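# Shelve spice shaker and pepper bottle, close cabinet door

## Task

Put the spice shaker and the pepper bottle upright inside the cabinet that sits above the worktop, then swing the cabinet's left door closed; at the end the robot must not be in contact with that door.

## Robot and tools

Robot: two arms, left_arm and right_arm, each with six joints and a two-finger gripper. In the scene frame the origin is at table-top height, midway between the nominal bases; +x points out over the table, +z is up, and left_arm sits on the +y side. Calibrated bases: left_arm at (-0.035, +0.315, 0) m, right_arm at (-0.016, -0.321, 0) m, both almost unrotated with up = +z. The names left and right do not match image sides.

Joint order: in every row and every per-joint list in results, each arm's joints come as waist, elbow, wrist yaw, shoulder, wrist pitch, wrist roll. Use only this order. Stated ranges (rad): waist -2.880..2.880, shoulder 0.000..3.142, elbow 0.000..3.019, wrist pitch -1.693..1.571, wrist yaw -1.571..1.571, wrist roll -2.094..2.094. The real ends may differ by up to 0.084 rad.

A row is one flat list of 14 numbers, each in [-1, 1], covering both arms even when only one moves: left_arm's six joints plus its opening, then right_arm's six joints plus its opening. Joint numbers are scaled offsets, not angles: 1.0 equals 2.811 rad for waist or shoulder, 2.53 for elbow, 2.575 for wrist pitch, 8.12 for wrist yaw, 9.528 for wrist roll. Each offset is measured from the arm's Joint targets as they stood when the action (or move) began, not from the previous row, so sending the same offset twice moves twice. A 0 keeps that joint at its target. Opening is absolute, not an offset: +1 fully open, -1 closed; intermediate values map to the grip_measured scale. A 0 in the opening slot is a real command, so to leave a gripper alone resend its current value.

execute_actions: actions is a list of actions; each action is a table of 1 to 15 rows, one row per 1/30 s control step, and a short table repeats its last row to fill 15 steps. cameras picks images: ["all"], [] or names; an empty actions list just reports state and images. An action asking any joint more than 0.084 rad beyond its range is rejected for both arms; a malformed action or a failing first action rejects the whole call. A joint pushed against its true end stops there and the result may say "joint sent to its limit".

move: target is one 14-number row or a list of up to 15 rows, all offsets counted from the same starting Joint targets; all joints of both arms travel in step, so grippers follow curves. speed (rad/s, 0.01 to 12.57, default 0.5) caps the joint with the longest way to go; one number or one per target. blend (rad) rounds corners between listed targets. opening_speed (per second on the -1..+1 scale, at least 0.2) ramps the fingers; use a low value on anything that may crush. Openings of later targets apply only after arrival and rest. The whole path shares about 10 s. blocking=false returns early while the move runs. The result adds a "move:" line: done, off_target (resting more than 0.035 rad off), moving, held or fault, plus limits=held if steps were withheld. Moves do not avoid obstacles or the other arm.

wait: seconds 0 to 10, arms hold their last command; a running move keeps going. stop: brakes a running move (needs room). zoom_image: camera cam_left_wrist or cam_right_wrist, region [x0, y0, x1, y1] in pixels of that camera's newest image (896x504, origin top-left), at most 504x504. finished_scene: scene is the current scene's number; it ends the scene irreversibly, so call it only once the goal holds.

Results: end_effector_position (m) and end_effector_quat_wxyz are in that arm's own base frame; the point lies between the pads about 1 cm short of the tips. The gripper's +z runs along the fingers and its fingers separate along y. Joint positions (rad) and Joint velocities (rad/s) list each arm in joint order, then the pad gap in m (0.094 fully open). Joint targets is the base for your next offsets. grip_measured uses the opening scale; it may read slightly wide when empty and narrower than a held part; it does not show the moment of contact. Joint torques follow the joint order; entries 2 and 5 wrap at ±28 N m. "joint command not followed" means the clearance check altered targets. Reported poses can be off by a few cm. Wrist camera poses are given per arm's base frame; images may lag during motion.

Motion limits: each joint target can lead its measured angle only by a fixed amount, and a target putting the gripper over 110 mm from where it is gets scaled back, so big moves take several actions. Tiny turns may not start.

Avoid: dropping the shaker or bottle, letting anything leave the table, releasing an object while it moves, fast impacts, slamming the door, hard pushes, and any collision or squeeze between the two arms (a gripper closing on the other's fingers counts). To relieve a push, command targets back past the measured positions. Holding loads, stretching out or straining heats motors: MOTOR HOT appears at 85 °C and at 100 °C the arm goes limp for 30 to 60 s or more. Loose objects may be nudged occasionally. End with both items standing inside the cabinet, the left door shut, and the grippers clear of the door.

Each tool is called after "Emit:" as name(argument=value, ...), one argument or row to a line, values as JSON.

## Session

Emit:
execute_actions(
  actions=[],
)

Scene clock: 0.00 s.
left_arm: end_effector_position=(+0.8319, +0.3666, +0.1923) grip_measured=+1.000 end_effector_quat_wxyz=(+0.614, -0.565, +0.532, +0.147) | right_arm: end_effector_position=(+0.3306, +0.1896, +0.3872) grip_measured=+1.000 end_effector_quat_wxyz=(-0.426, +0.760, -0.437, -0.222)
Joint names: [waist, elbow, wrist yaw, shoulder, wrist pitch, wrist roll]
Joint positions: left_arm=[0.287 2.104 -0.742 2.366 -0.018 -0.773 0.094] | right_arm=[0.138 1.273 -0.978 1.149 -1.423 -1.816 0.094]
Joint velocities: within noise
Joint torques (N m): no reading
Motor temperatures (°C): left_arm=[29 26 24 29 26 25 25] | right_arm=[24 25 27 25 27 23 25]
Heat: left arm: hottest waist 29 °C; right arm: hottest wrist pitch 27 °C.
Joint targets: left_arm=[0.287 2.124 -0.742 2.383 -0.016 -0.773] | right_arm=[0.138 1.300 -0.978 1.149 -1.421 -1.815]
Tool commands: left_gripper/opening=+1.0 right_gripper/opening=+1.0

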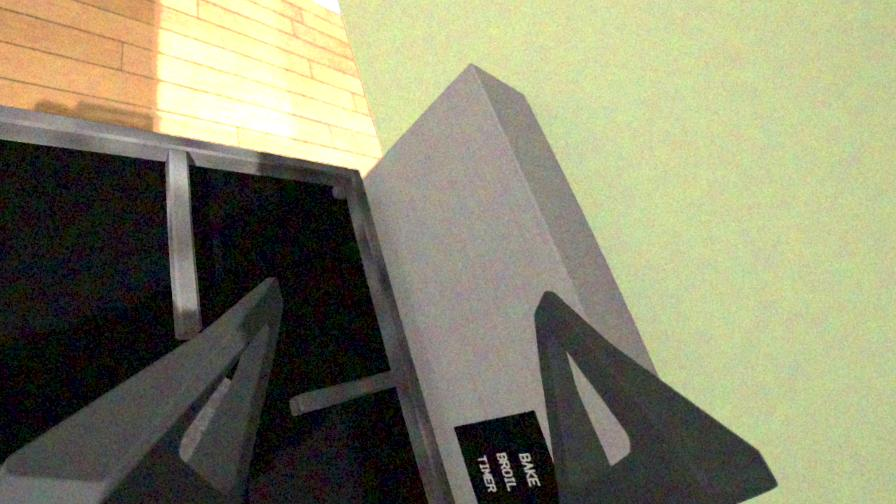

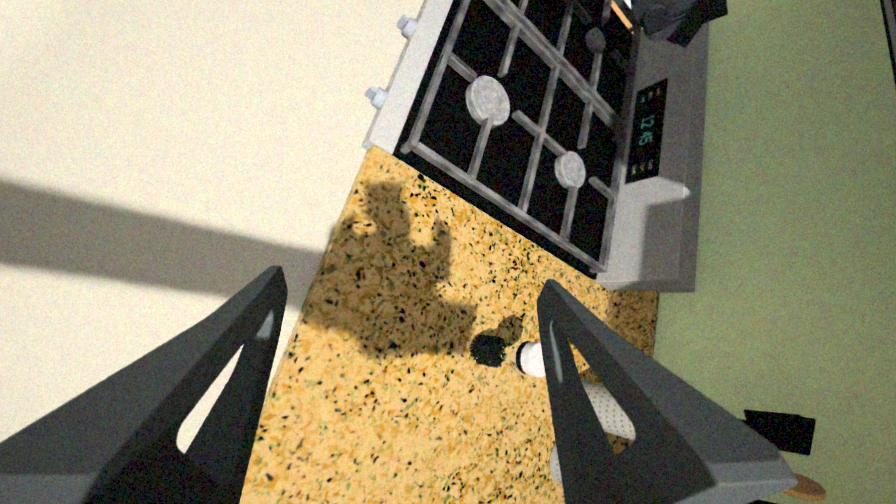

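Emit:
move(
  target=[
    [0,-0.4047,0,-0.5098,0,0,1,0,-0.1186,0,-0.1064,0,0,1],
    [-0.0665,-0.4047,0.0914,-0.5098,-0.1103,0.0811,1,-0.0491,-0.1186,0.1204,-0.1064,0.4353,0.1905,1],
  ],
  speed=0.9,
  cameras=["all"],
)

Scene clock: 6.43 s.
left_arm: end_effector_position=(+0.4741, +0.0513, +0.5067) grip_measured=+0.999 end_effector_quat_wxyz=(+0.659, -0.045, +0.750, +0.033) | right_arm: end_effector_position=(+0.4465, +0.0067, +0.4740) grip_measured=+1.000 end_effector_quat_wxyz=(+0.643, -0.011, +0.766, +0.003)
Joint names: [waist, elbow, wrist yaw, shoulder, wrist pitch, wrist roll]
Joint positions: left_arm=[0.108 1.107 -0.002 0.947 -0.29 -0.01 0.094] | right_arm=[0.014 1.004 -0.004 0.86 -0.318 -0.01 0.094]
Joint torques (N m): left_arm=[0.56 10.62 0.08 -3.9 1.2 0.24] | right_arm=[-1.2 12.04 0.11 -5.07 2.54 0.13]
Heat: left arm: hottest shoulder 30 °C; right arm: hottest wrist pitch 27 °C.
Joint targets: left_arm=[0.100 1.101 0.000 0.949 -0.299 0.000] | right_arm=[0.000 1.000 -0.001 0.850 -0.300 -0.001]
move: done
camera_calibration:
cam_left_wrist: T_world_to_cam=[[0.0543722, -0.98466, 0.165797, -0.0742627], [-0.755365, -0.149155, -0.638104, 0.710123], [0.653045, -0.090542, -0.751887, 0.201001], [0, 0, 0, 1]] pos_world=[0.409177, 0.0509937, 0.616576]
cam_right_wrist: T_world_to_cam=[[-0.0155496, -0.98961, 0.142933, -0.065172], [-0.801216, -0.0731874, -0.593883, 0.659572], [0.598173, -0.123755, -0.791753, 0.235582], [0, 0, 0, 1]] pos_world=[0.386528, 0.0129319, 0.587546]

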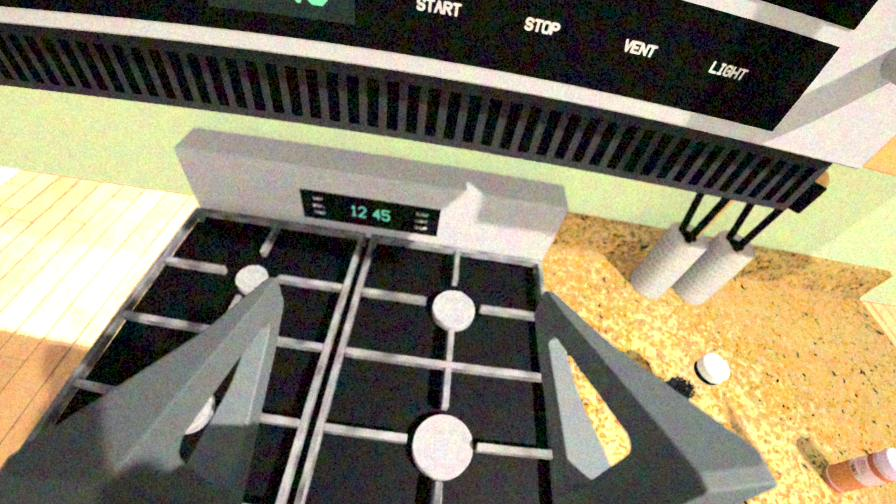

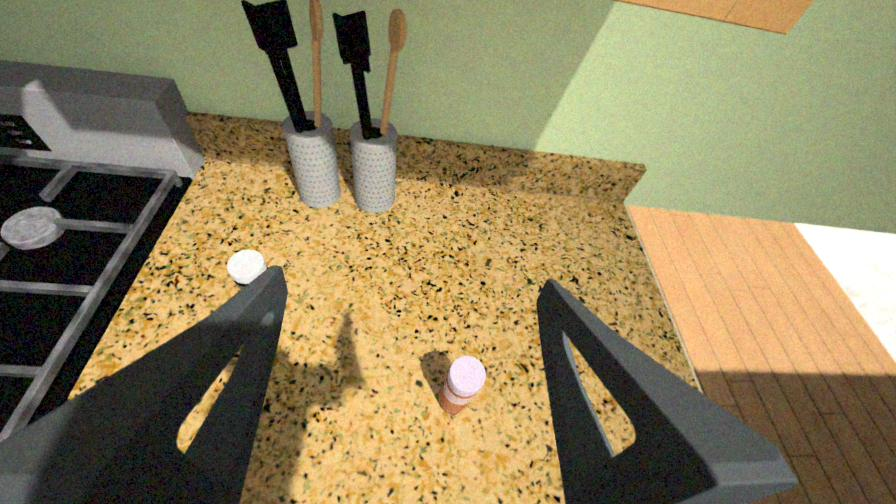

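Emit:
move(
  target=[0,0,0,0,0.24,0,1,0,0,0,0,0.25,0,1],
  speed=0.9,
  cameras=["all"],
)

Emit:
move(
  target=[0,0,0,-0.2,0,0,1,0,0,0,-0.2,0,0,1],
  speed=0.9,
  cameras=["all"],
)

Emit:
move(
  target=[0,-0.2,0,0,0,0,1,0,-0.2,0,0,0,0,1],
  speed=0.9,
  cameras=["all"],
)

Scene clock: 8.53 s.
left_arm: end_effector_position=(+0.4502, +0.0487, +0.6488) grip_measured=+0.999 end_effector_quat_wxyz=(+0.850, -0.032, +0.524, +0.043) | right_arm: end_effector_position=(+0.4235, +0.0064, +0.6282) grip_measured=+1.000 end_effector_quat_wxyz=(+0.853, -0.008, +0.522, +0.003)
Joint names: [waist, elbow, wrist yaw, shoulder, wrist pitch, wrist roll]
Joint positions: left_arm=[0.108 1.107 -0.002 0.947 0.305 -0.009 0.094] | right_arm=[0.014 1.004 -0.004 0.86 0.327 -0.01 0.094]
Joint torques (N m): left_arm=[0.5 10.24 0.08 -3.6 1.74 0.23] | right_arm=[-0.67 11.56 0.13 -4.31 2 0.19]
Heat: left arm: hottest shoulder 30 °C; right arm: hottest elbow 27 °C.
Joint targets: left_arm=[0.100 1.101 0.000 0.949 0.318 0.000] | right_arm=[0.000 1.000 -0.001 0.850 0.344 0.000]
move: done
camera_calibration:
cam_left_wrist: T_world_to_cam=[[-0.0288545, -0.993755, 0.107788, -0.0235287], [-0.269007, -0.0961346, -0.958328, 0.768601], [0.962706, -0.0566478, -0.264553, -0.13406], [0, 0, 0, 1]] pos_world=[0.33514, 0.0429131, 0.703642]
cam_right_wrist: T_world_to_cam=[[-0.0950972, -0.990874, 0.0955225, -0.0244222], [-0.282565, -0.0651415, -0.957034, 0.741198], [0.954523, -0.118003, -0.273792, -0.10491], [0, 0, 0, 1]] pos_world=[0.307253, 0.0117038, 0.682961]

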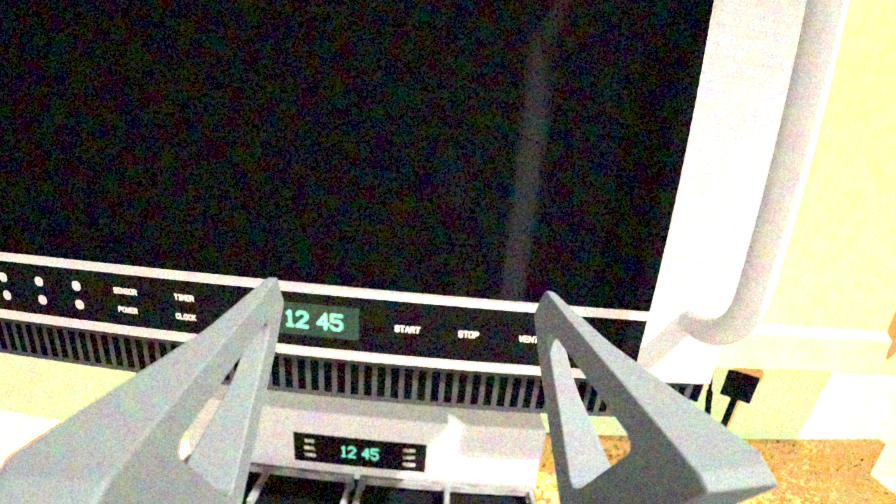

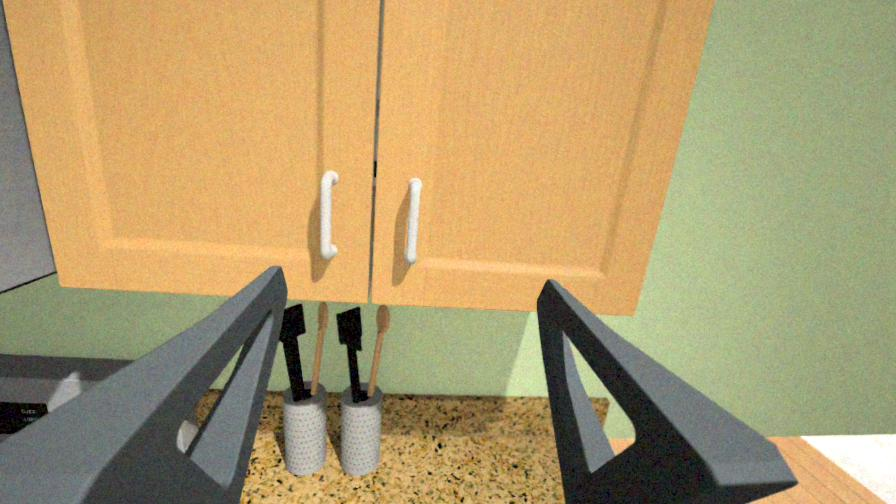

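Scene clock: 10.00 s.
left_arm: end_effector_position=(+0.1072, +0.0115, +0.7981) grip_measured=+0.999 end_effector_quat_wxyz=(+0.964, -0.016, +0.263, +0.048) | right_arm: end_effector_position=(+0.0858, +0.0015, +0.7640) grip_measured=+1.000 end_effector_quat_wxyz=(+0.967, -0.005, +0.254, +0.003)
Joint names: [waist, elbow, wrist yaw, shoulder, wrist pitch, wrist roll]
Joint positions: left_arm=[0.108 1.101 -0.002 0.381 0.318 -0.009 0.094] | right_arm=[0.014 0.992 -0.004 0.277 0.342 -0.01 0.094]
Joint torques (N m): left_arm=[0.26 7.53 0.08 5.71 0.35 0.21] | right_arm=[-1.14 9.14 0.18 8.23 0.76 0.23]
Heat: left arm: hottest shoulder 30 °C; right arm: hottest elbow 27 °C.
Joint targets: left_arm=[0.100 1.101 0.000 0.387 0.319 0.000] | right_arm=[0.001 1.001 -0.001 0.287 0.344 0.000]
move: done
camera_calibration:
cam_left_wrist: T_world_to_cam=[[-0.0653326, -0.997722, 0.0168305, -0.00990485], [0.291583, -0.0352183, -0.955897, 0.753004], [0.954312, -0.0575437, 0.293219, -0.210682], [0, 0, 0, 1]] pos_world=[-0.0191534, 0.00451379, 0.781737]
cam_right_wrist: T_world_to_cam=[[-0.129669, -0.991374, 0.0190603, -0.0130348], [0.293474, -0.0567327, -0.954282, 0.723779], [0.947132, -0.118147, 0.298299, -0.182391], [0, 0, 0, 1]] pos_world=[-0.0413526, 0.00659067, 0.745345]

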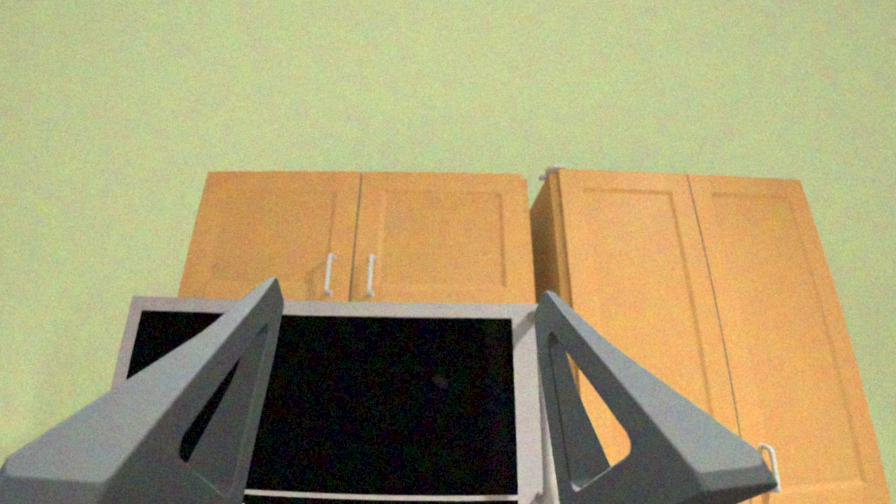

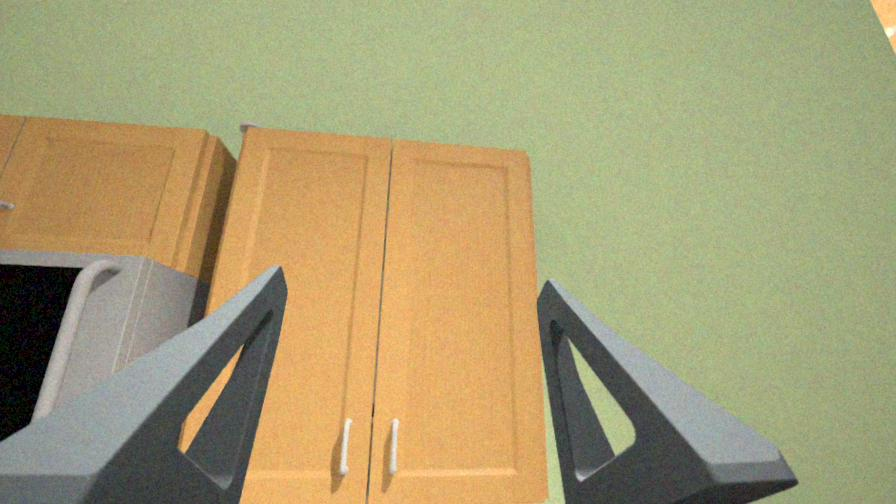

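Scene clock: 11.13 s.
left_arm: end_effector_position=(+0.2804, +0.0303, +0.5432) grip_measured=+0.999 end_effector_quat_wxyz=(+0.867, -0.030, +0.495, +0.043) | right_arm: end_effector_position=(+0.2605, +0.0040, +0.5095) grip_measured=+1.000 end_effector_quat_wxyz=(+0.873, -0.008, +0.488, +0.003)
Joint names: [waist, elbow, wrist yaw, shoulder, wrist pitch, wrist roll]
Joint positions: left_arm=[0.108 0.603 -0.002 0.388 0.318 -0.009 0.094] | right_arm=[0.014 0.492 -0.004 0.283 0.342 -0.01 0.094]
Joint torques (N m): left_arm=[0.67 9.89 0.08 2.26 1.09 0.21] | right_arm=[-1.08 11.74 0.16 3.49 1.32 0.19]
Heat: left arm: hottest shoulder 30 °C; right arm: hottest elbow 27 °C.
Joint targets: left_arm=[0.100 0.595 0.000 0.387 0.319 0.000] | right_arm=[0.001 0.494 -0.001 0.288 0.344 -0.001]
move: done
camera_calibration:
cam_left_wrist: T_world_to_cam=[[-0.0358668, -0.994521, 0.0981891, -0.0281601], [-0.203359, -0.0889333, -0.975057, 0.610418], [0.978447, -0.0549398, -0.199055, -0.0395297], [0, 0, 0, 1]] pos_world=[0.161802, 0.024109, 0.590089]
cam_right_wrist: T_world_to_cam=[[-0.102422, -0.99097, 0.0865329, -0.0245215], [-0.205444, -0.0640419, -0.976571, 0.5712], [0.973295, -0.1178, -0.19703, -0.0261396], [0, 0, 0, 1]] pos_world=[0.14028, 0.00920149, 0.554789]

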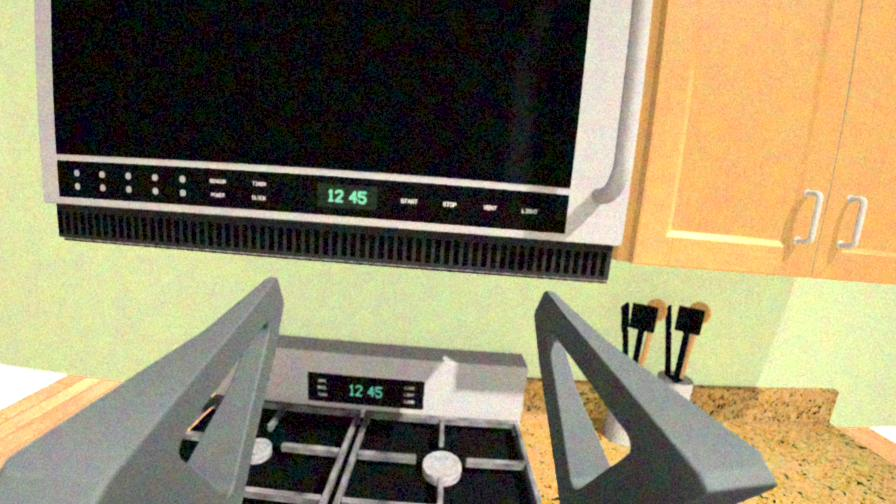

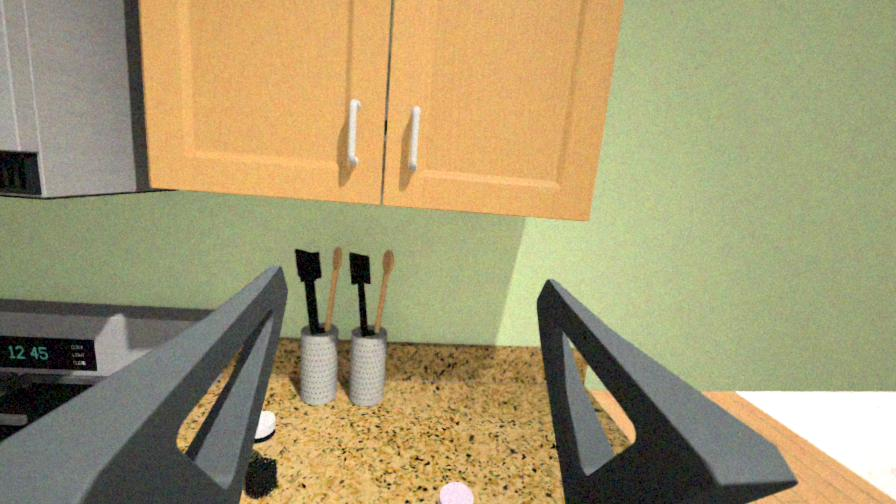

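Emit:
move(
  target=[0,0,0,0,0,0,1,0.1242,0.1209,0,0.2177,-0.2307,0,1],
  speed=0.9,
  cameras=["cam_right_wrist"],
)

Emit:
zoom_image(
  camera="cam_right_wrist",
  region=[250, 100, 650, 500],
)

Scene clock: 14.87 s.
left_arm: end_effector_position=(+0.2804, +0.0303, +0.5432) grip_measured=+0.999 end_effector_quat_wxyz=(+0.867, -0.030, +0.495, +0.043) | right_arm: end_effector_position=(+0.4169, +0.1467, +0.3121) grip_measured=+1.000 end_effector_quat_wxyz=(+0.545, -0.145, +0.821, +0.092)
Joint names: [waist, elbow, wrist yaw, shoulder, wrist pitch, wrist roll]
Joint positions: left_arm=[0.108 0.603 -0.002 0.388 0.318 -0.009 0.094] | right_arm=[0.338 0.737 -0.003 0.896 -0.242 -0.009 0.094]
Joint torques (N m): left_arm=[0.56 9.89 0.07 2.37 1.07 0.22] | right_arm=[0.79 17.91 0.07 -4.72 1.42 0.18]
Heat: left arm: hottest shoulder 30 °C; right arm: hottest elbow 28 °C.
Joint targets: left_arm=[0.100 0.595 0.000 0.387 0.319 0.000] | right_arm=[0.350 0.800 -0.001 0.900 -0.250 -0.001]
move: off_target (right_arm); right_arm: the elbow is farthest, 0.063 rad from its target
camera_calibration:
cam_right_wrist: T_world_to_cam=[[0.329857, -0.932771, 0.145373, -0.0570095], [-0.843369, -0.360361, -0.398582, 0.548752], [0.424173, 0.00887148, -0.905538, 0.231047], [0, 0, 0, 1]] pos_world=[0.383602, 0.142522, 0.436232]
Images, in order (width x height): cam_right_wrist 896x504.

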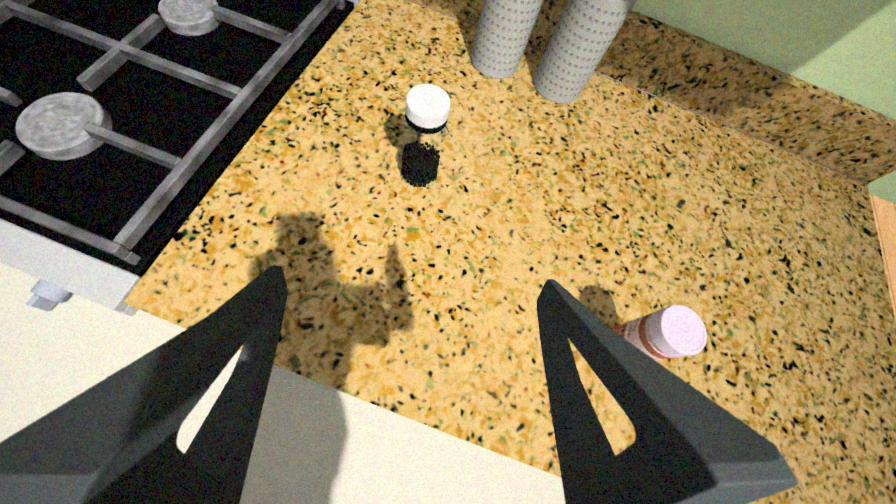

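Scaled by 1.260 from the camera's 896x504 image, which has a finer 1280x720 frame.

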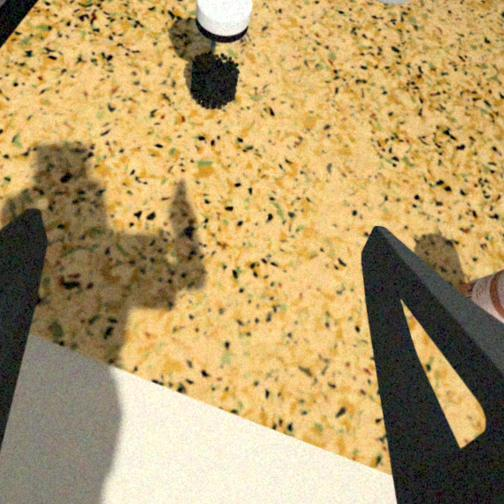

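Emit:
move(
  target=[0,0,0,0,0,0,1,-0.029,0.2247,0.0332,0.0606,-0.0186,0,0.1],
  speed=0.9,
  cameras=["cam_right_wrist"],
)

Scene clock: 18.00 s.
left_arm: end_effector_position=(+0.2804, +0.0303, +0.5432) grip_measured=+0.999 end_effector_quat_wxyz=(+0.867, -0.030, +0.495, +0.043) | right_arm: end_effector_position=(+0.4973, +0.0960, +0.5833) grip_measured=+0.103 end_effector_quat_wxyz=(+0.696, -0.012, +0.718, -0.001)
Joint names: [waist, elbow, wrist yaw, shoulder, wrist pitch, wrist roll]
Joint positions: left_arm=[0.108 0.603 -0.002 0.388 0.318 -0.009 0.094] | right_arm=[0.281 1.316 0.265 1.058 -0.291 -0.009 0.052]
Joint torques (N m): left_arm=[0.5 9.87 0.07 2.2 1.1 0.23] | right_arm=[-0.67 16.99 0.13 -5.6 1.31 0.21]
Heat: left arm: hottest shoulder 30 °C; right arm: hottest elbow 29 °C.
Joint targets: left_arm=[0.100 0.595 0.000 0.387 0.319 0.000] | right_arm=[0.268 1.369 0.269 1.070 -0.298 -0.001]
move: off_target (right_arm); right_arm: the elbow is farthest, 0.053 rad from its target
camera_calibration:
cam_right_wrist: T_world_to_cam=[[-0.0385015, -0.988731, 0.144668, 0.0186308], [-0.70873, -0.07504, -0.701478, 0.788636], [0.704429, -0.129539, -0.697854, 0.195695], [0, 0, 0, 1]] pos_world=[0.421794, 0.10295, 0.687082]
Images, in order (width x height): cam_right_wrist 896x504.

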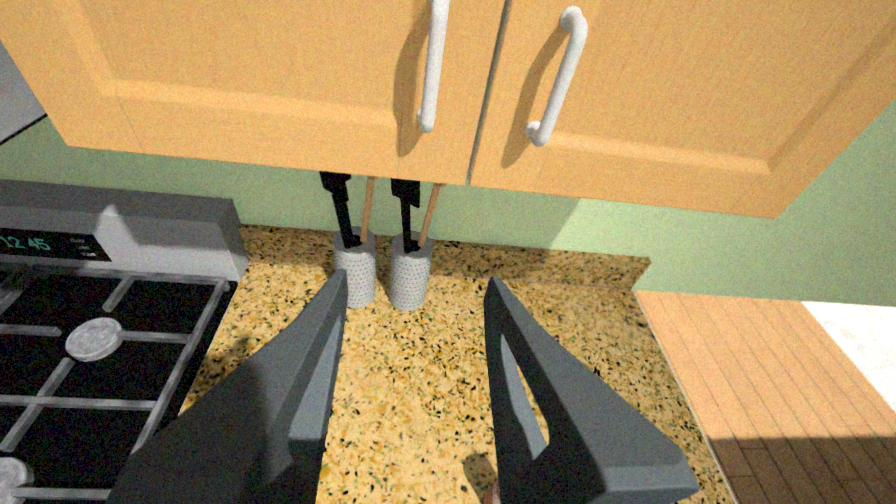

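Emit:
move(
  target=[0,0,0,0,0,0,1,-0.0324,0.1486,-0.00985,0.1395,0.0179,0,0.1],
  speed=0.4,
  cameras=["cam_right_wrist"],
)

Scene clock: 20.30 s.
left_arm: end_effector_position=(+0.2804, +0.0303, +0.5432) grip_measured=+0.999 end_effector_quat_wxyz=(+0.867, -0.030, +0.495, +0.043) | right_arm: end_effector_position=(+0.6533, +0.0914, +0.5917) grip_measured=+0.103 end_effector_quat_wxyz=(+0.693, -0.005, +0.721, -0.007)
Joint names: [waist, elbow, wrist yaw, shoulder, wrist pitch, wrist roll]
Joint positions: left_arm=[0.108 0.603 -0.002 0.388 0.318 -0.009 0.094] | right_arm=[0.19 1.682 0.192 1.452 -0.271 -0.009 0.052]
Joint torques (N m): left_arm=[0.5 9.89 0.06 2.26 1.16 0.21] | right_arm=[-1.03 17.8 -0.15 -11.93 2.78 0.21]
Heat: left arm: hottest shoulder 30 °C; right arm: hottest elbow 29 °C.
Joint targets: left_arm=[0.100 0.595 0.000 0.387 0.319 0.000] | right_arm=[0.177 1.745 0.189 1.462 -0.252 -0.001]
move: off_target (right_arm); right_arm: the elbow is farthest, 0.063 rad from its target
camera_calibration:
cam_right_wrist: T_world_to_cam=[[-0.0554171, -0.987983, 0.144288, 0.0301014], [-0.715843, -0.0614285, -0.695554, 0.904619], [0.696059, -0.141833, -0.703836, 0.101186], [0, 0, 0, 1]] pos_world=[0.578802, 0.0996607, 0.696087]
Images, in order (width x height): cam_right_wrist 896x504.

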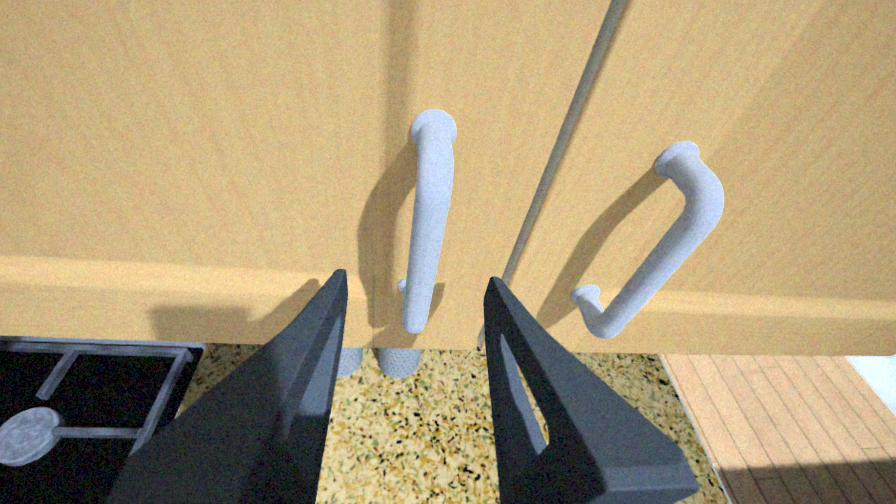

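Emit:
move(
  target=[0,0,0,0,0,0,1,0,0,0,0,0,0,-0.85],
  opening_speed=0.5,
  cameras=["cam_right_wrist"],
)

Scene clock: 22.87 s.
left_arm: end_effector_position=(+0.2804, +0.0303, +0.5432) grip_measured=+0.999 end_effector_quat_wxyz=(+0.867, -0.030, +0.495, +0.043) | right_arm: end_effector_position=(+0.6533, +0.0915, +0.5917) grip_measured=-0.817 end_effector_quat_wxyz=(+0.693, -0.005, +0.721, -0.006)
Joint names: [waist, elbow, wrist yaw, shoulder, wrist pitch, wrist roll]
Joint positions: left_arm=[0.108 0.603 -0.002 0.388 0.318 -0.009 0.094] | right_arm=[0.19 1.682 0.192 1.452 -0.271 -0.007 0.009]
Joint torques (N m): left_arm=[0.56 9.91 0.08 2.26 1.09 0.22] | right_arm=[-0.79 17.7 -0.15 -13.04 2.63 0.12]
Motor temperatures (°C): left_arm=[29 30 24 30 26 24 25] | right_arm=[24 30 26 26 27 23 25]
Heat: left arm: hottest shoulder 30 °C; right arm: hottest elbow 30 °C.
Joint targets: left_arm=[0.100 0.595 0.000 0.387 0.319 0.000] | right_arm=[0.177 1.745 0.189 1.462 -0.252 -0.001]
move: off_target (right_arm); right_arm: the elbow is farthest, 0.063 rad from its target
camera_calibration:
cam_right_wrist: T_world_to_cam=[[-0.0551698, -0.988266, 0.142433, 0.0311596], [-0.71586, -0.0602949, -0.695636, 0.904635], [0.696061, -0.14034, -0.704134, 0.101297], [0, 0, 0, 1]] pos_world=[0.578802, 0.0995549, 0.696185]
Images, in order (width x height): cam_right_wrist 896x504.

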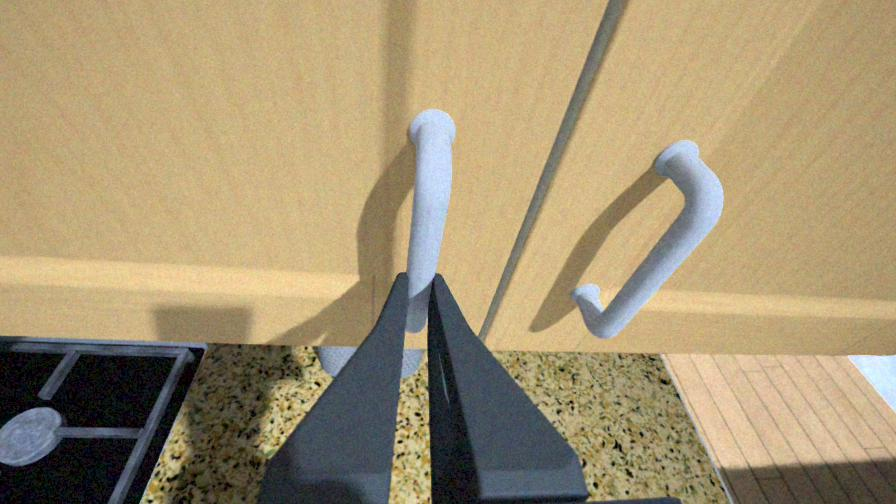

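Emit:
move(
  target=[
    [0,0,0,0,0,0,1,0.0578,-0.0435,0.0523,-0.0393,0,0,-0.95],
    [0,0,0,0,0,0,1,0.1293,-0.0509,0.1092,-0.0465,-0.0008,0,-0.95],
    [0,0,0,0,0,0,1,0.183,-0.0289,0.1536,-0.0256,0.0004,0,-0.95],
  ],
  speed=0.35,
  blend=0.1,
  cameras=["all"],
)

Scene clock: 27.43 s.
left_arm: end_effector_position=(+0.2804, +0.0303, +0.5432) grip_measured=+0.999 end_effector_quat_wxyz=(+0.867, -0.030, +0.495, +0.043) | right_arm: end_effector_position=(+0.4921, +0.1839, +0.5911) grip_measured=-0.833 end_effector_quat_wxyz=(+0.654, +0.238, +0.669, -0.262)
Joint names: [waist, elbow, wrist yaw, shoulder, wrist pitch, wrist roll]
Joint positions: left_arm=[0.108 0.603 -0.002 0.388 0.318 -0.009 0.094] | right_arm=[0.687 1.607 1.41 1.394 -0.261 0.008 0.008]
Joint torques (N m): left_arm=[0.56 9.94 0.07 2.32 1.07 0.22] | right_arm=[0.5 17.26 1.19 -12.04 1.76 0]
Heat: left arm: hottest elbow 31 °C; right arm: hottest elbow 30 °C.
Joint targets: left_arm=[0.100 0.595 0.000 0.387 0.319 0.000] | right_arm=[0.691 1.672 1.436 1.390 -0.251 0.000]
move: off_target (right_arm); right_arm: the elbow is farthest, 0.065 rad from its target
camera_calibration:
cam_left_wrist: T_world_to_cam=[[-0.0358668, -0.994521, 0.0981891, -0.0281601], [-0.203359, -0.0889333, -0.975057, 0.610418], [0.978447, -0.0549398, -0.199055, -0.0395297], [0, 0, 0, 1]] pos_world=[0.161802, 0.024109, 0.590089]
cam_right_wrist: T_world_to_cam=[[-0.693845, -0.701056, 0.16462, 0.361999], [-0.572512, 0.398348, -0.716623, 0.651919], [0.436816, -0.591472, -0.677755, 0.420943], [0, 0, 0, 1]] pos_world=[0.440528, 0.243067, 0.692883]

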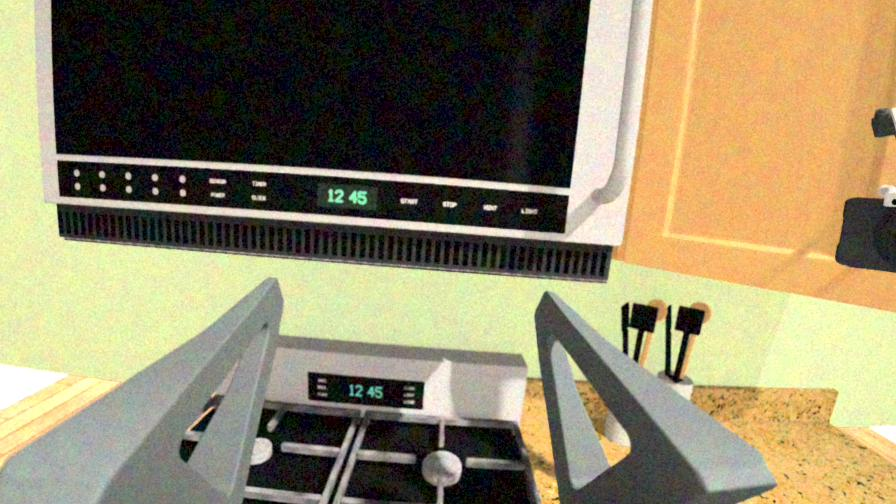

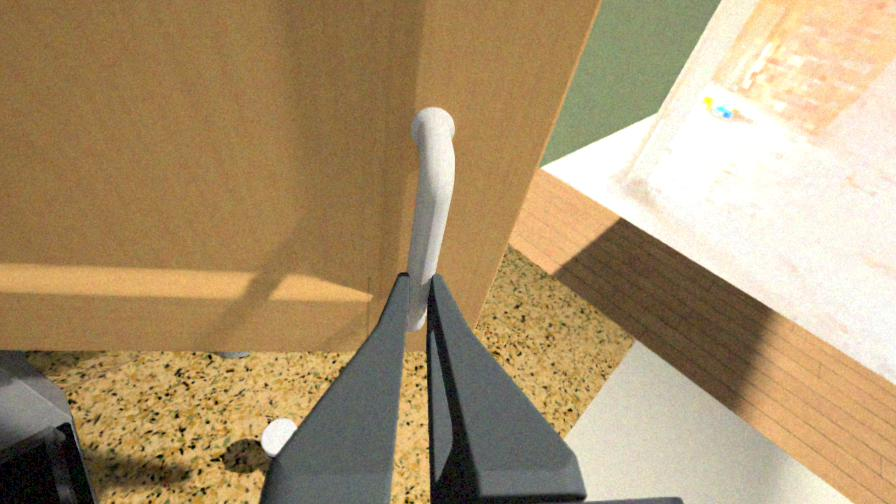

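Emit:
move(
  target=[0,0,0,0,0,0,1,0,0,0,0,0,0,0.2],
  opening_speed=1.5,
)

Emit:
move(
  target=[
    [0,0,0,0,0,0,1,0.023,0.0059,0.0065,0.0054,0.0027,0,0.2],
    [0,0,0,0,0,0,1,0.0633,-0.0296,0.0041,-0.0285,0.001,0,0.2],
    [0,0,0,0,0,0,1,-0.0036,-0.1504,-0.0683,-0.1921,-0.0594,0,0.2],
    [0,0,0,0,0,0,1,-0.297,-0.1632,-0.1946,-0.2227,-0.08,0,-0.9],
  ],
  speed=[0.3,0.4,1,1],
  blend=[0,0.1,0.1,0],
  cameras=["all"],
)

Scene clock: 29.40 s.
left_arm: end_effector_position=(+0.2804, +0.0303, +0.5432) grip_measured=+0.999 end_effector_quat_wxyz=(+0.867, -0.030, +0.495, +0.043) | right_arm: end_effector_position=(+0.4892, +0.1808, +0.5929) grip_measured=+0.197 end_effector_quat_wxyz=(+0.652, +0.246, +0.665, -0.269)
Joint names: [waist, elbow, wrist yaw, shoulder, wrist pitch, wrist roll]
Joint positions: left_arm=[0.108 0.603 -0.002 0.388 0.318 -0.009 0.094] | right_arm=[0.687 1.611 1.433 1.394 -0.261 0.008 0.056]
Joint torques (N m): left_arm=[0.67 9.89 0.05 2.32 1.11 0.22] | right_arm=[-0.03 17.02 0.15 -12.81 1.59 0.05]
Heat: left arm: hottest elbow 31 °C; right arm: hottest elbow 31 °C.
Joint targets: left_arm=[0.100 0.595 0.000 0.387 0.319 0.000] | right_arm=[0.691 1.671 1.436 1.390 -0.251 0.000]
move: off_target (right_arm); right_arm: the elbow is farthest, 0.061 rad from its target
camera_calibration:
cam_left_wrist: T_world_to_cam=[[-0.0358668, -0.994521, 0.0981891, -0.0281601], [-0.203359, -0.0889333, -0.975057, 0.610418], [0.978447, -0.0549398, -0.199055, -0.0395297], [0, 0, 0, 1]] pos_world=[0.161802, 0.024109, 0.590089]
cam_right_wrist: T_world_to_cam=[[-0.710457, -0.684993, 0.161355, 0.364691], [-0.560716, 0.412435, -0.717979, 0.645296], [0.425262, -0.600568, -0.677104, 0.428464], [0, 0, 0, 1]] pos_world=[0.438715, 0.24099, 0.694579]

Scene clock: 32.87 s.
left_arm: end_effector_position=(+0.2804, +0.0303, +0.5432) grip_measured=+0.999 end_effector_quat_wxyz=(+0.867, -0.030, +0.495, +0.043) | right_arm: end_effector_position=(+0.3796, -0.0263, +0.6328) grip_measured=-0.897 end_effector_quat_wxyz=(+0.721, -0.003, +0.693, +0.004)
Joint names: [waist, elbow, wrist yaw, shoulder, wrist pitch, wrist roll]
Joint positions: left_arm=[0.108 0.603 -0.002 0.388 0.318 -0.009 0.094] | right_arm=[-0.131 1.263 -0.141 0.774 -0.449 0.008 0.005]
Joint torques (N m): left_arm=[0.62 9.91 0.07 2.2 1.11 0.22] | right_arm=[-1.03 10.47 -0.16 -2.43 1.63 0.02]
Heat: left arm: hottest elbow 32 °C; right arm: hottest elbow 31 °C.
Joint targets: left_arm=[0.100 0.595 0.000 0.387 0.319 0.000] | right_arm=[-0.144 1.259 -0.144 0.764 -0.457 0.000]
move: done; blend cut to 0.0567 rad at target 2
camera_calibration:
cam_left_wrist: T_world_to_cam=[[-0.0358668, -0.994521, 0.0981891, -0.0281601], [-0.203359, -0.0889333, -0.975057, 0.610418], [0.978447, -0.0549398, -0.199055, -0.0395297], [0, 0, 0, 1]] pos_world=[0.161802, 0.024109, 0.590089]
cam_right_wrist: T_world_to_cam=[[-0.0536441, -0.991209, 0.120941, -0.0932232], [-0.657753, -0.0560521, -0.751145, 0.743408], [0.751321, -0.119844, -0.648964, 0.248892], [0, 0, 0, 1]] pos_world=[0.29698, -0.020906, 0.731204]

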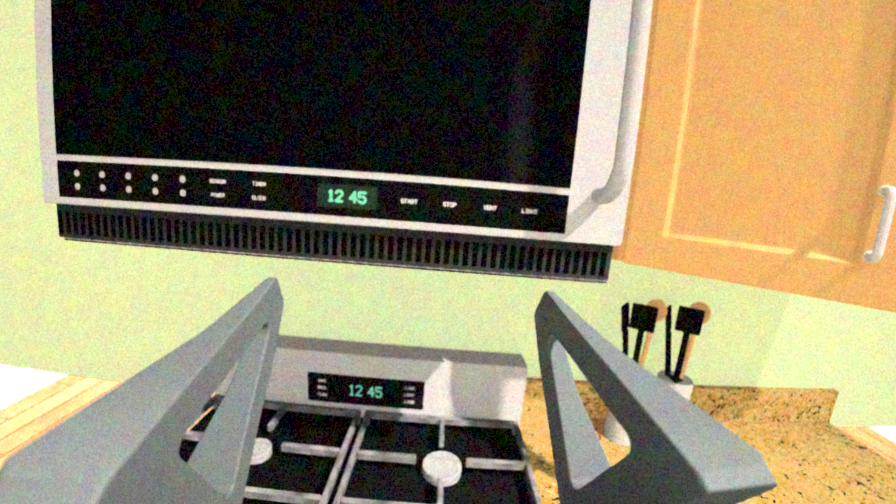

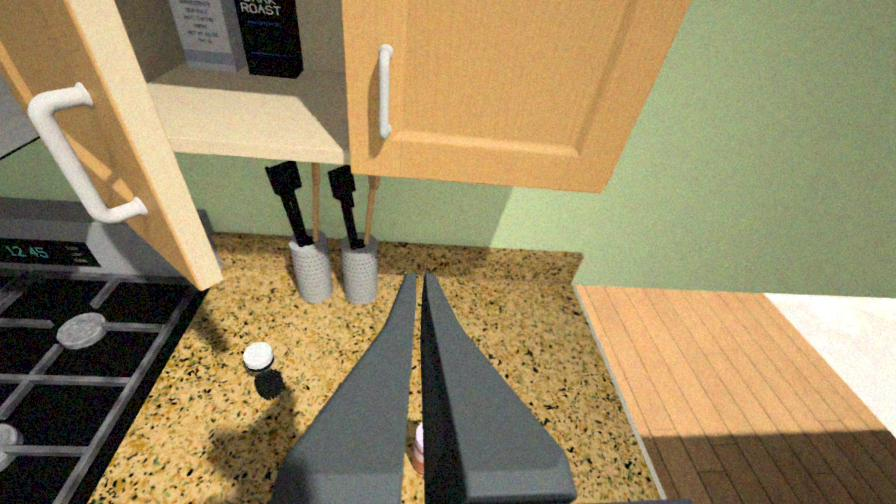

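Emit:
move(
  target=[
    [0,0,0,0,0,0,1,0.0512,0.1142,0.0178,0.1742,0.078,0,-0.9],
    [0,0,0,0,0,0,1,0.1768,0.1375,0.0612,0.1985,0.081,0,-0.9],
    [0,0,0,0,0,0,1,0.2753,0.1845,0.083,0.2416,0.0823,0,-0.9],
  ],
  speed=[0.7,0.35,0.3],
  blend=0.08,
  cameras=["all"],
)

Scene clock: 36.37 s.
left_arm: end_effector_position=(+0.2804, +0.0303, +0.5432) grip_measured=+0.999 end_effector_quat_wxyz=(+0.867, -0.030, +0.495, +0.043) | right_arm: end_effector_position=(+0.5637, +0.2894, +0.6005) grip_measured=-0.898 end_effector_quat_wxyz=(+0.700, -0.034, +0.713, +0.025)
Joint names: [waist, elbow, wrist yaw, shoulder, wrist pitch, wrist roll]
Joint positions: left_arm=[0.108 0.603 -0.002 0.388 0.318 -0.009 0.094] | right_arm=[0.612 1.664 0.529 1.425 -0.26 -0.002 0.005]
Joint torques (N m): left_arm=[0.62 9.92 0.07 2.2 1.1 0.2] | right_arm=[2.2 17.62 0.04 -10.99 2.5 0.12]
Heat: left arm: hottest elbow 32 °C; right arm: hottest elbow 32 °C.
Joint targets: left_arm=[0.100 0.595 0.000 0.387 0.319 0.000] | right_arm=[0.630 1.725 0.530 1.443 -0.245 0.000]
move: off_target (right_arm); right_arm: the elbow is farthest, 0.062 rad from its target
camera_calibration:
cam_left_wrist: T_world_to_cam=[[-0.0358668, -0.994521, 0.0981891, -0.0281601], [-0.203359, -0.0889333, -0.975057, 0.610418], [0.978447, -0.0549398, -0.199055, -0.0395297], [0, 0, 0, 1]] pos_world=[0.161802, 0.024109, 0.590089]
cam_right_wrist: T_world_to_cam=[[0.0268378, -0.98991, 0.139133, 0.176733], [-0.693231, -0.118708, -0.710872, 0.871842], [0.720215, -0.0773733, -0.689422, 0.156927], [0, 0, 0, 1]] pos_world=[0.486623, 0.290587, 0.703368]

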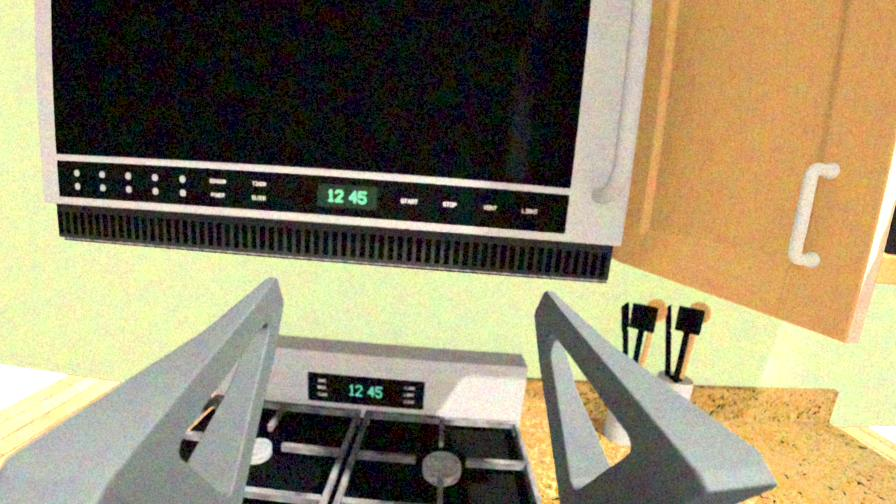

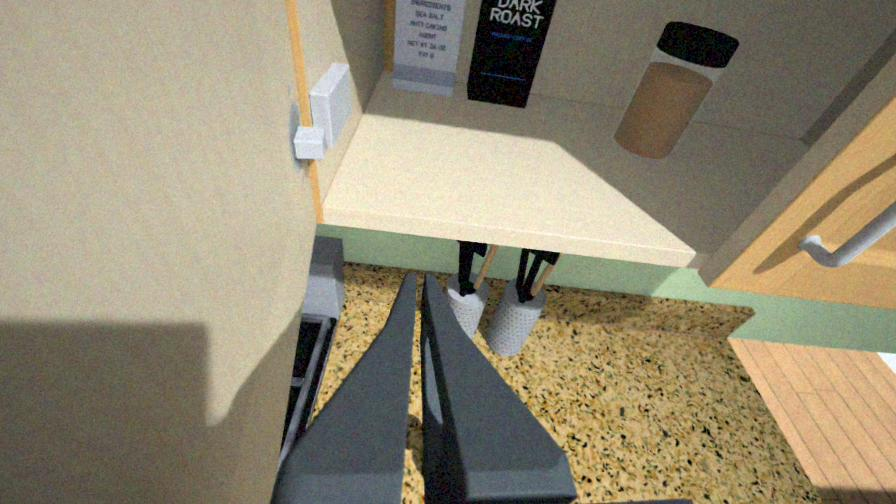

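Emit:
move(
  target=[
    [0,0,0,0,0,0,1,-0.1103,-0.1522,-0.0653,-0.2021,-0.1146,0,-0.9],
    [0,0,0,0,0,0,1,-0.1103,-0.3874,-0.0653,0.0523,0.3433,0,1],
  ],
  speed=0.9,
  blend=0.1,
  cameras=["all"],
)

Emit:
zoom_image(
  camera="cam_right_wrist",
  region=[300, 50, 600, 350],
)

Scene clock: 40.93 s.
left_arm: end_effector_position=(+0.2804, +0.0303, +0.5432) grip_measured=+0.999 end_effector_quat_wxyz=(+0.867, -0.030, +0.495, +0.043) | right_arm: end_effector_position=(+0.5570, +0.1930, +0.1695) grip_measured=+0.997 end_effector_quat_wxyz=(+0.616, -0.130, +0.770, +0.102)
Joint names: [waist, elbow, wrist yaw, shoulder, wrist pitch, wrist roll]
Joint positions: left_arm=[0.108 0.603 -0.002 0.388 0.318 -0.009 0.094] | right_arm=[0.335 0.743 0.003 1.584 0.62 -0.002 0.094]
Joint torques (N m): left_arm=[0.56 9.94 0.08 2.08 1.1 0.21] | right_arm=[-0.85 8.87 -0.16 -11.63 2.73 0.15]
Heat: left arm: hottest elbow 32 °C; right arm: hottest elbow 32 °C.
Joint targets: left_arm=[0.100 0.595 0.000 0.387 0.319 0.000] | right_arm=[0.320 0.745 0.000 1.590 0.639 0.000]
move: done
camera_calibration:
cam_left_wrist: T_world_to_cam=[[-0.0358668, -0.994521, 0.0981891, -0.0281601], [-0.203359, -0.0889333, -0.975057, 0.610418], [0.978447, -0.0549398, -0.199055, -0.0395297], [0, 0, 0, 1]] pos_world=[0.161802, 0.024109, 0.590089]
cam_right_wrist: T_world_to_cam=[[0.295582, -0.945361, 0.137563, -0.0164951], [-0.76665, -0.320649, -0.556266, 0.603073], [0.569982, 0.0589595, -0.819539, -0.0634363], [0, 0, 0, 1]] pos_world=[0.503379, 0.181521, 0.28575]

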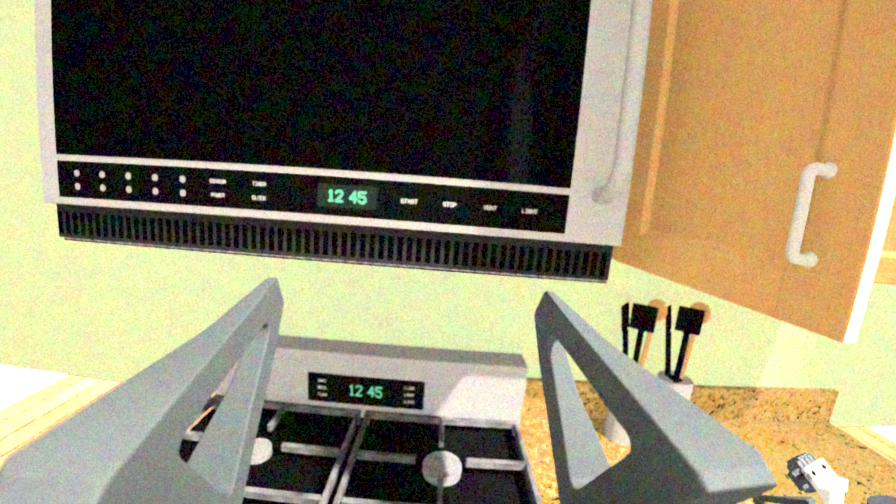

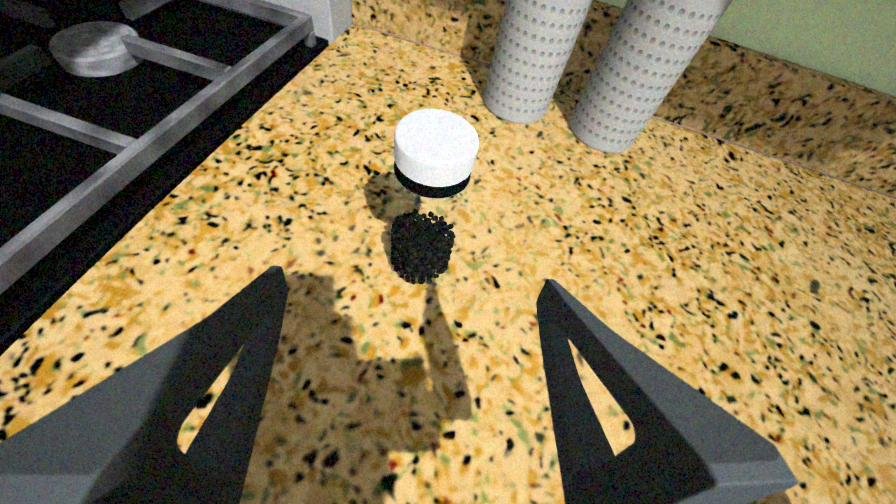

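Scaled by 1.680 from the camera's 896x504 image, which has a finer 1280x720 frame.

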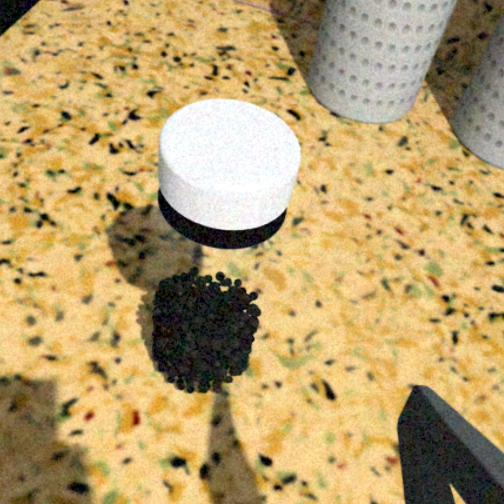

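Emit:
move(
  target=[0,0,0,0,0,0,1,-0.006,0.0037,0,0.0774,0.0638,0,1],
  speed=0.4,
  cameras=["cam_right_wrist"],
)

Scene clock: 43.00 s.
left_arm: end_effector_position=(+0.2804, +0.0303, +0.5432) grip_measured=+0.999 end_effector_quat_wxyz=(+0.867, -0.030, +0.495, +0.043) | right_arm: end_effector_position=(+0.5693, +0.1862, +0.0876) grip_measured=+0.997 end_effector_quat_wxyz=(+0.599, -0.126, +0.785, +0.094)
Joint names: [waist, elbow, wrist yaw, shoulder, wrist pitch, wrist roll]
Joint positions: left_arm=[0.108 0.603 -0.002 0.388 0.318 -0.009 0.094] | right_arm=[0.318 0.743 0.003 1.795 0.784 -0.002 0.094]
Joint torques (N m): left_arm=[0.44 9.92 0.08 2.08 1.1 0.22] | right_arm=[-1.08 8.34 -0.13 -12.51 2.73 0.13]
Heat: left arm: hottest elbow 33 °C; right arm: hottest elbow 32 °C.
Joint targets: left_arm=[0.100 0.595 0.000 0.387 0.319 0.000] | right_arm=[0.304 0.755 0.000 1.808 0.803 0.000]
move: done
camera_calibration:
cam_right_wrist: T_world_to_cam=[[0.285053, -0.948393, 0.138911, -0.00888149], [-0.796067, -0.314964, -0.516794, 0.577015], [0.533875, 0.0367311, -0.844765, -0.110182], [0, 0, 0, 1]] pos_world=[0.520698, 0.177363, 0.206354]
Images, in order (width x height): cam_right_wrist 896x504.

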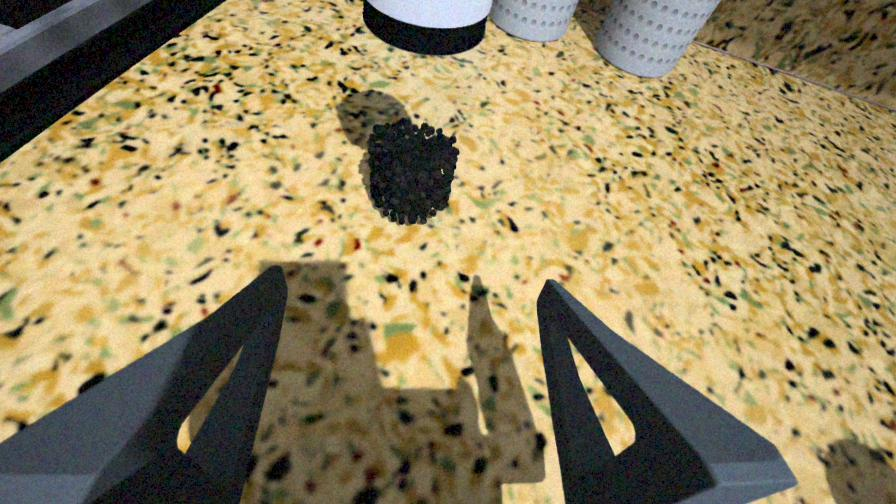

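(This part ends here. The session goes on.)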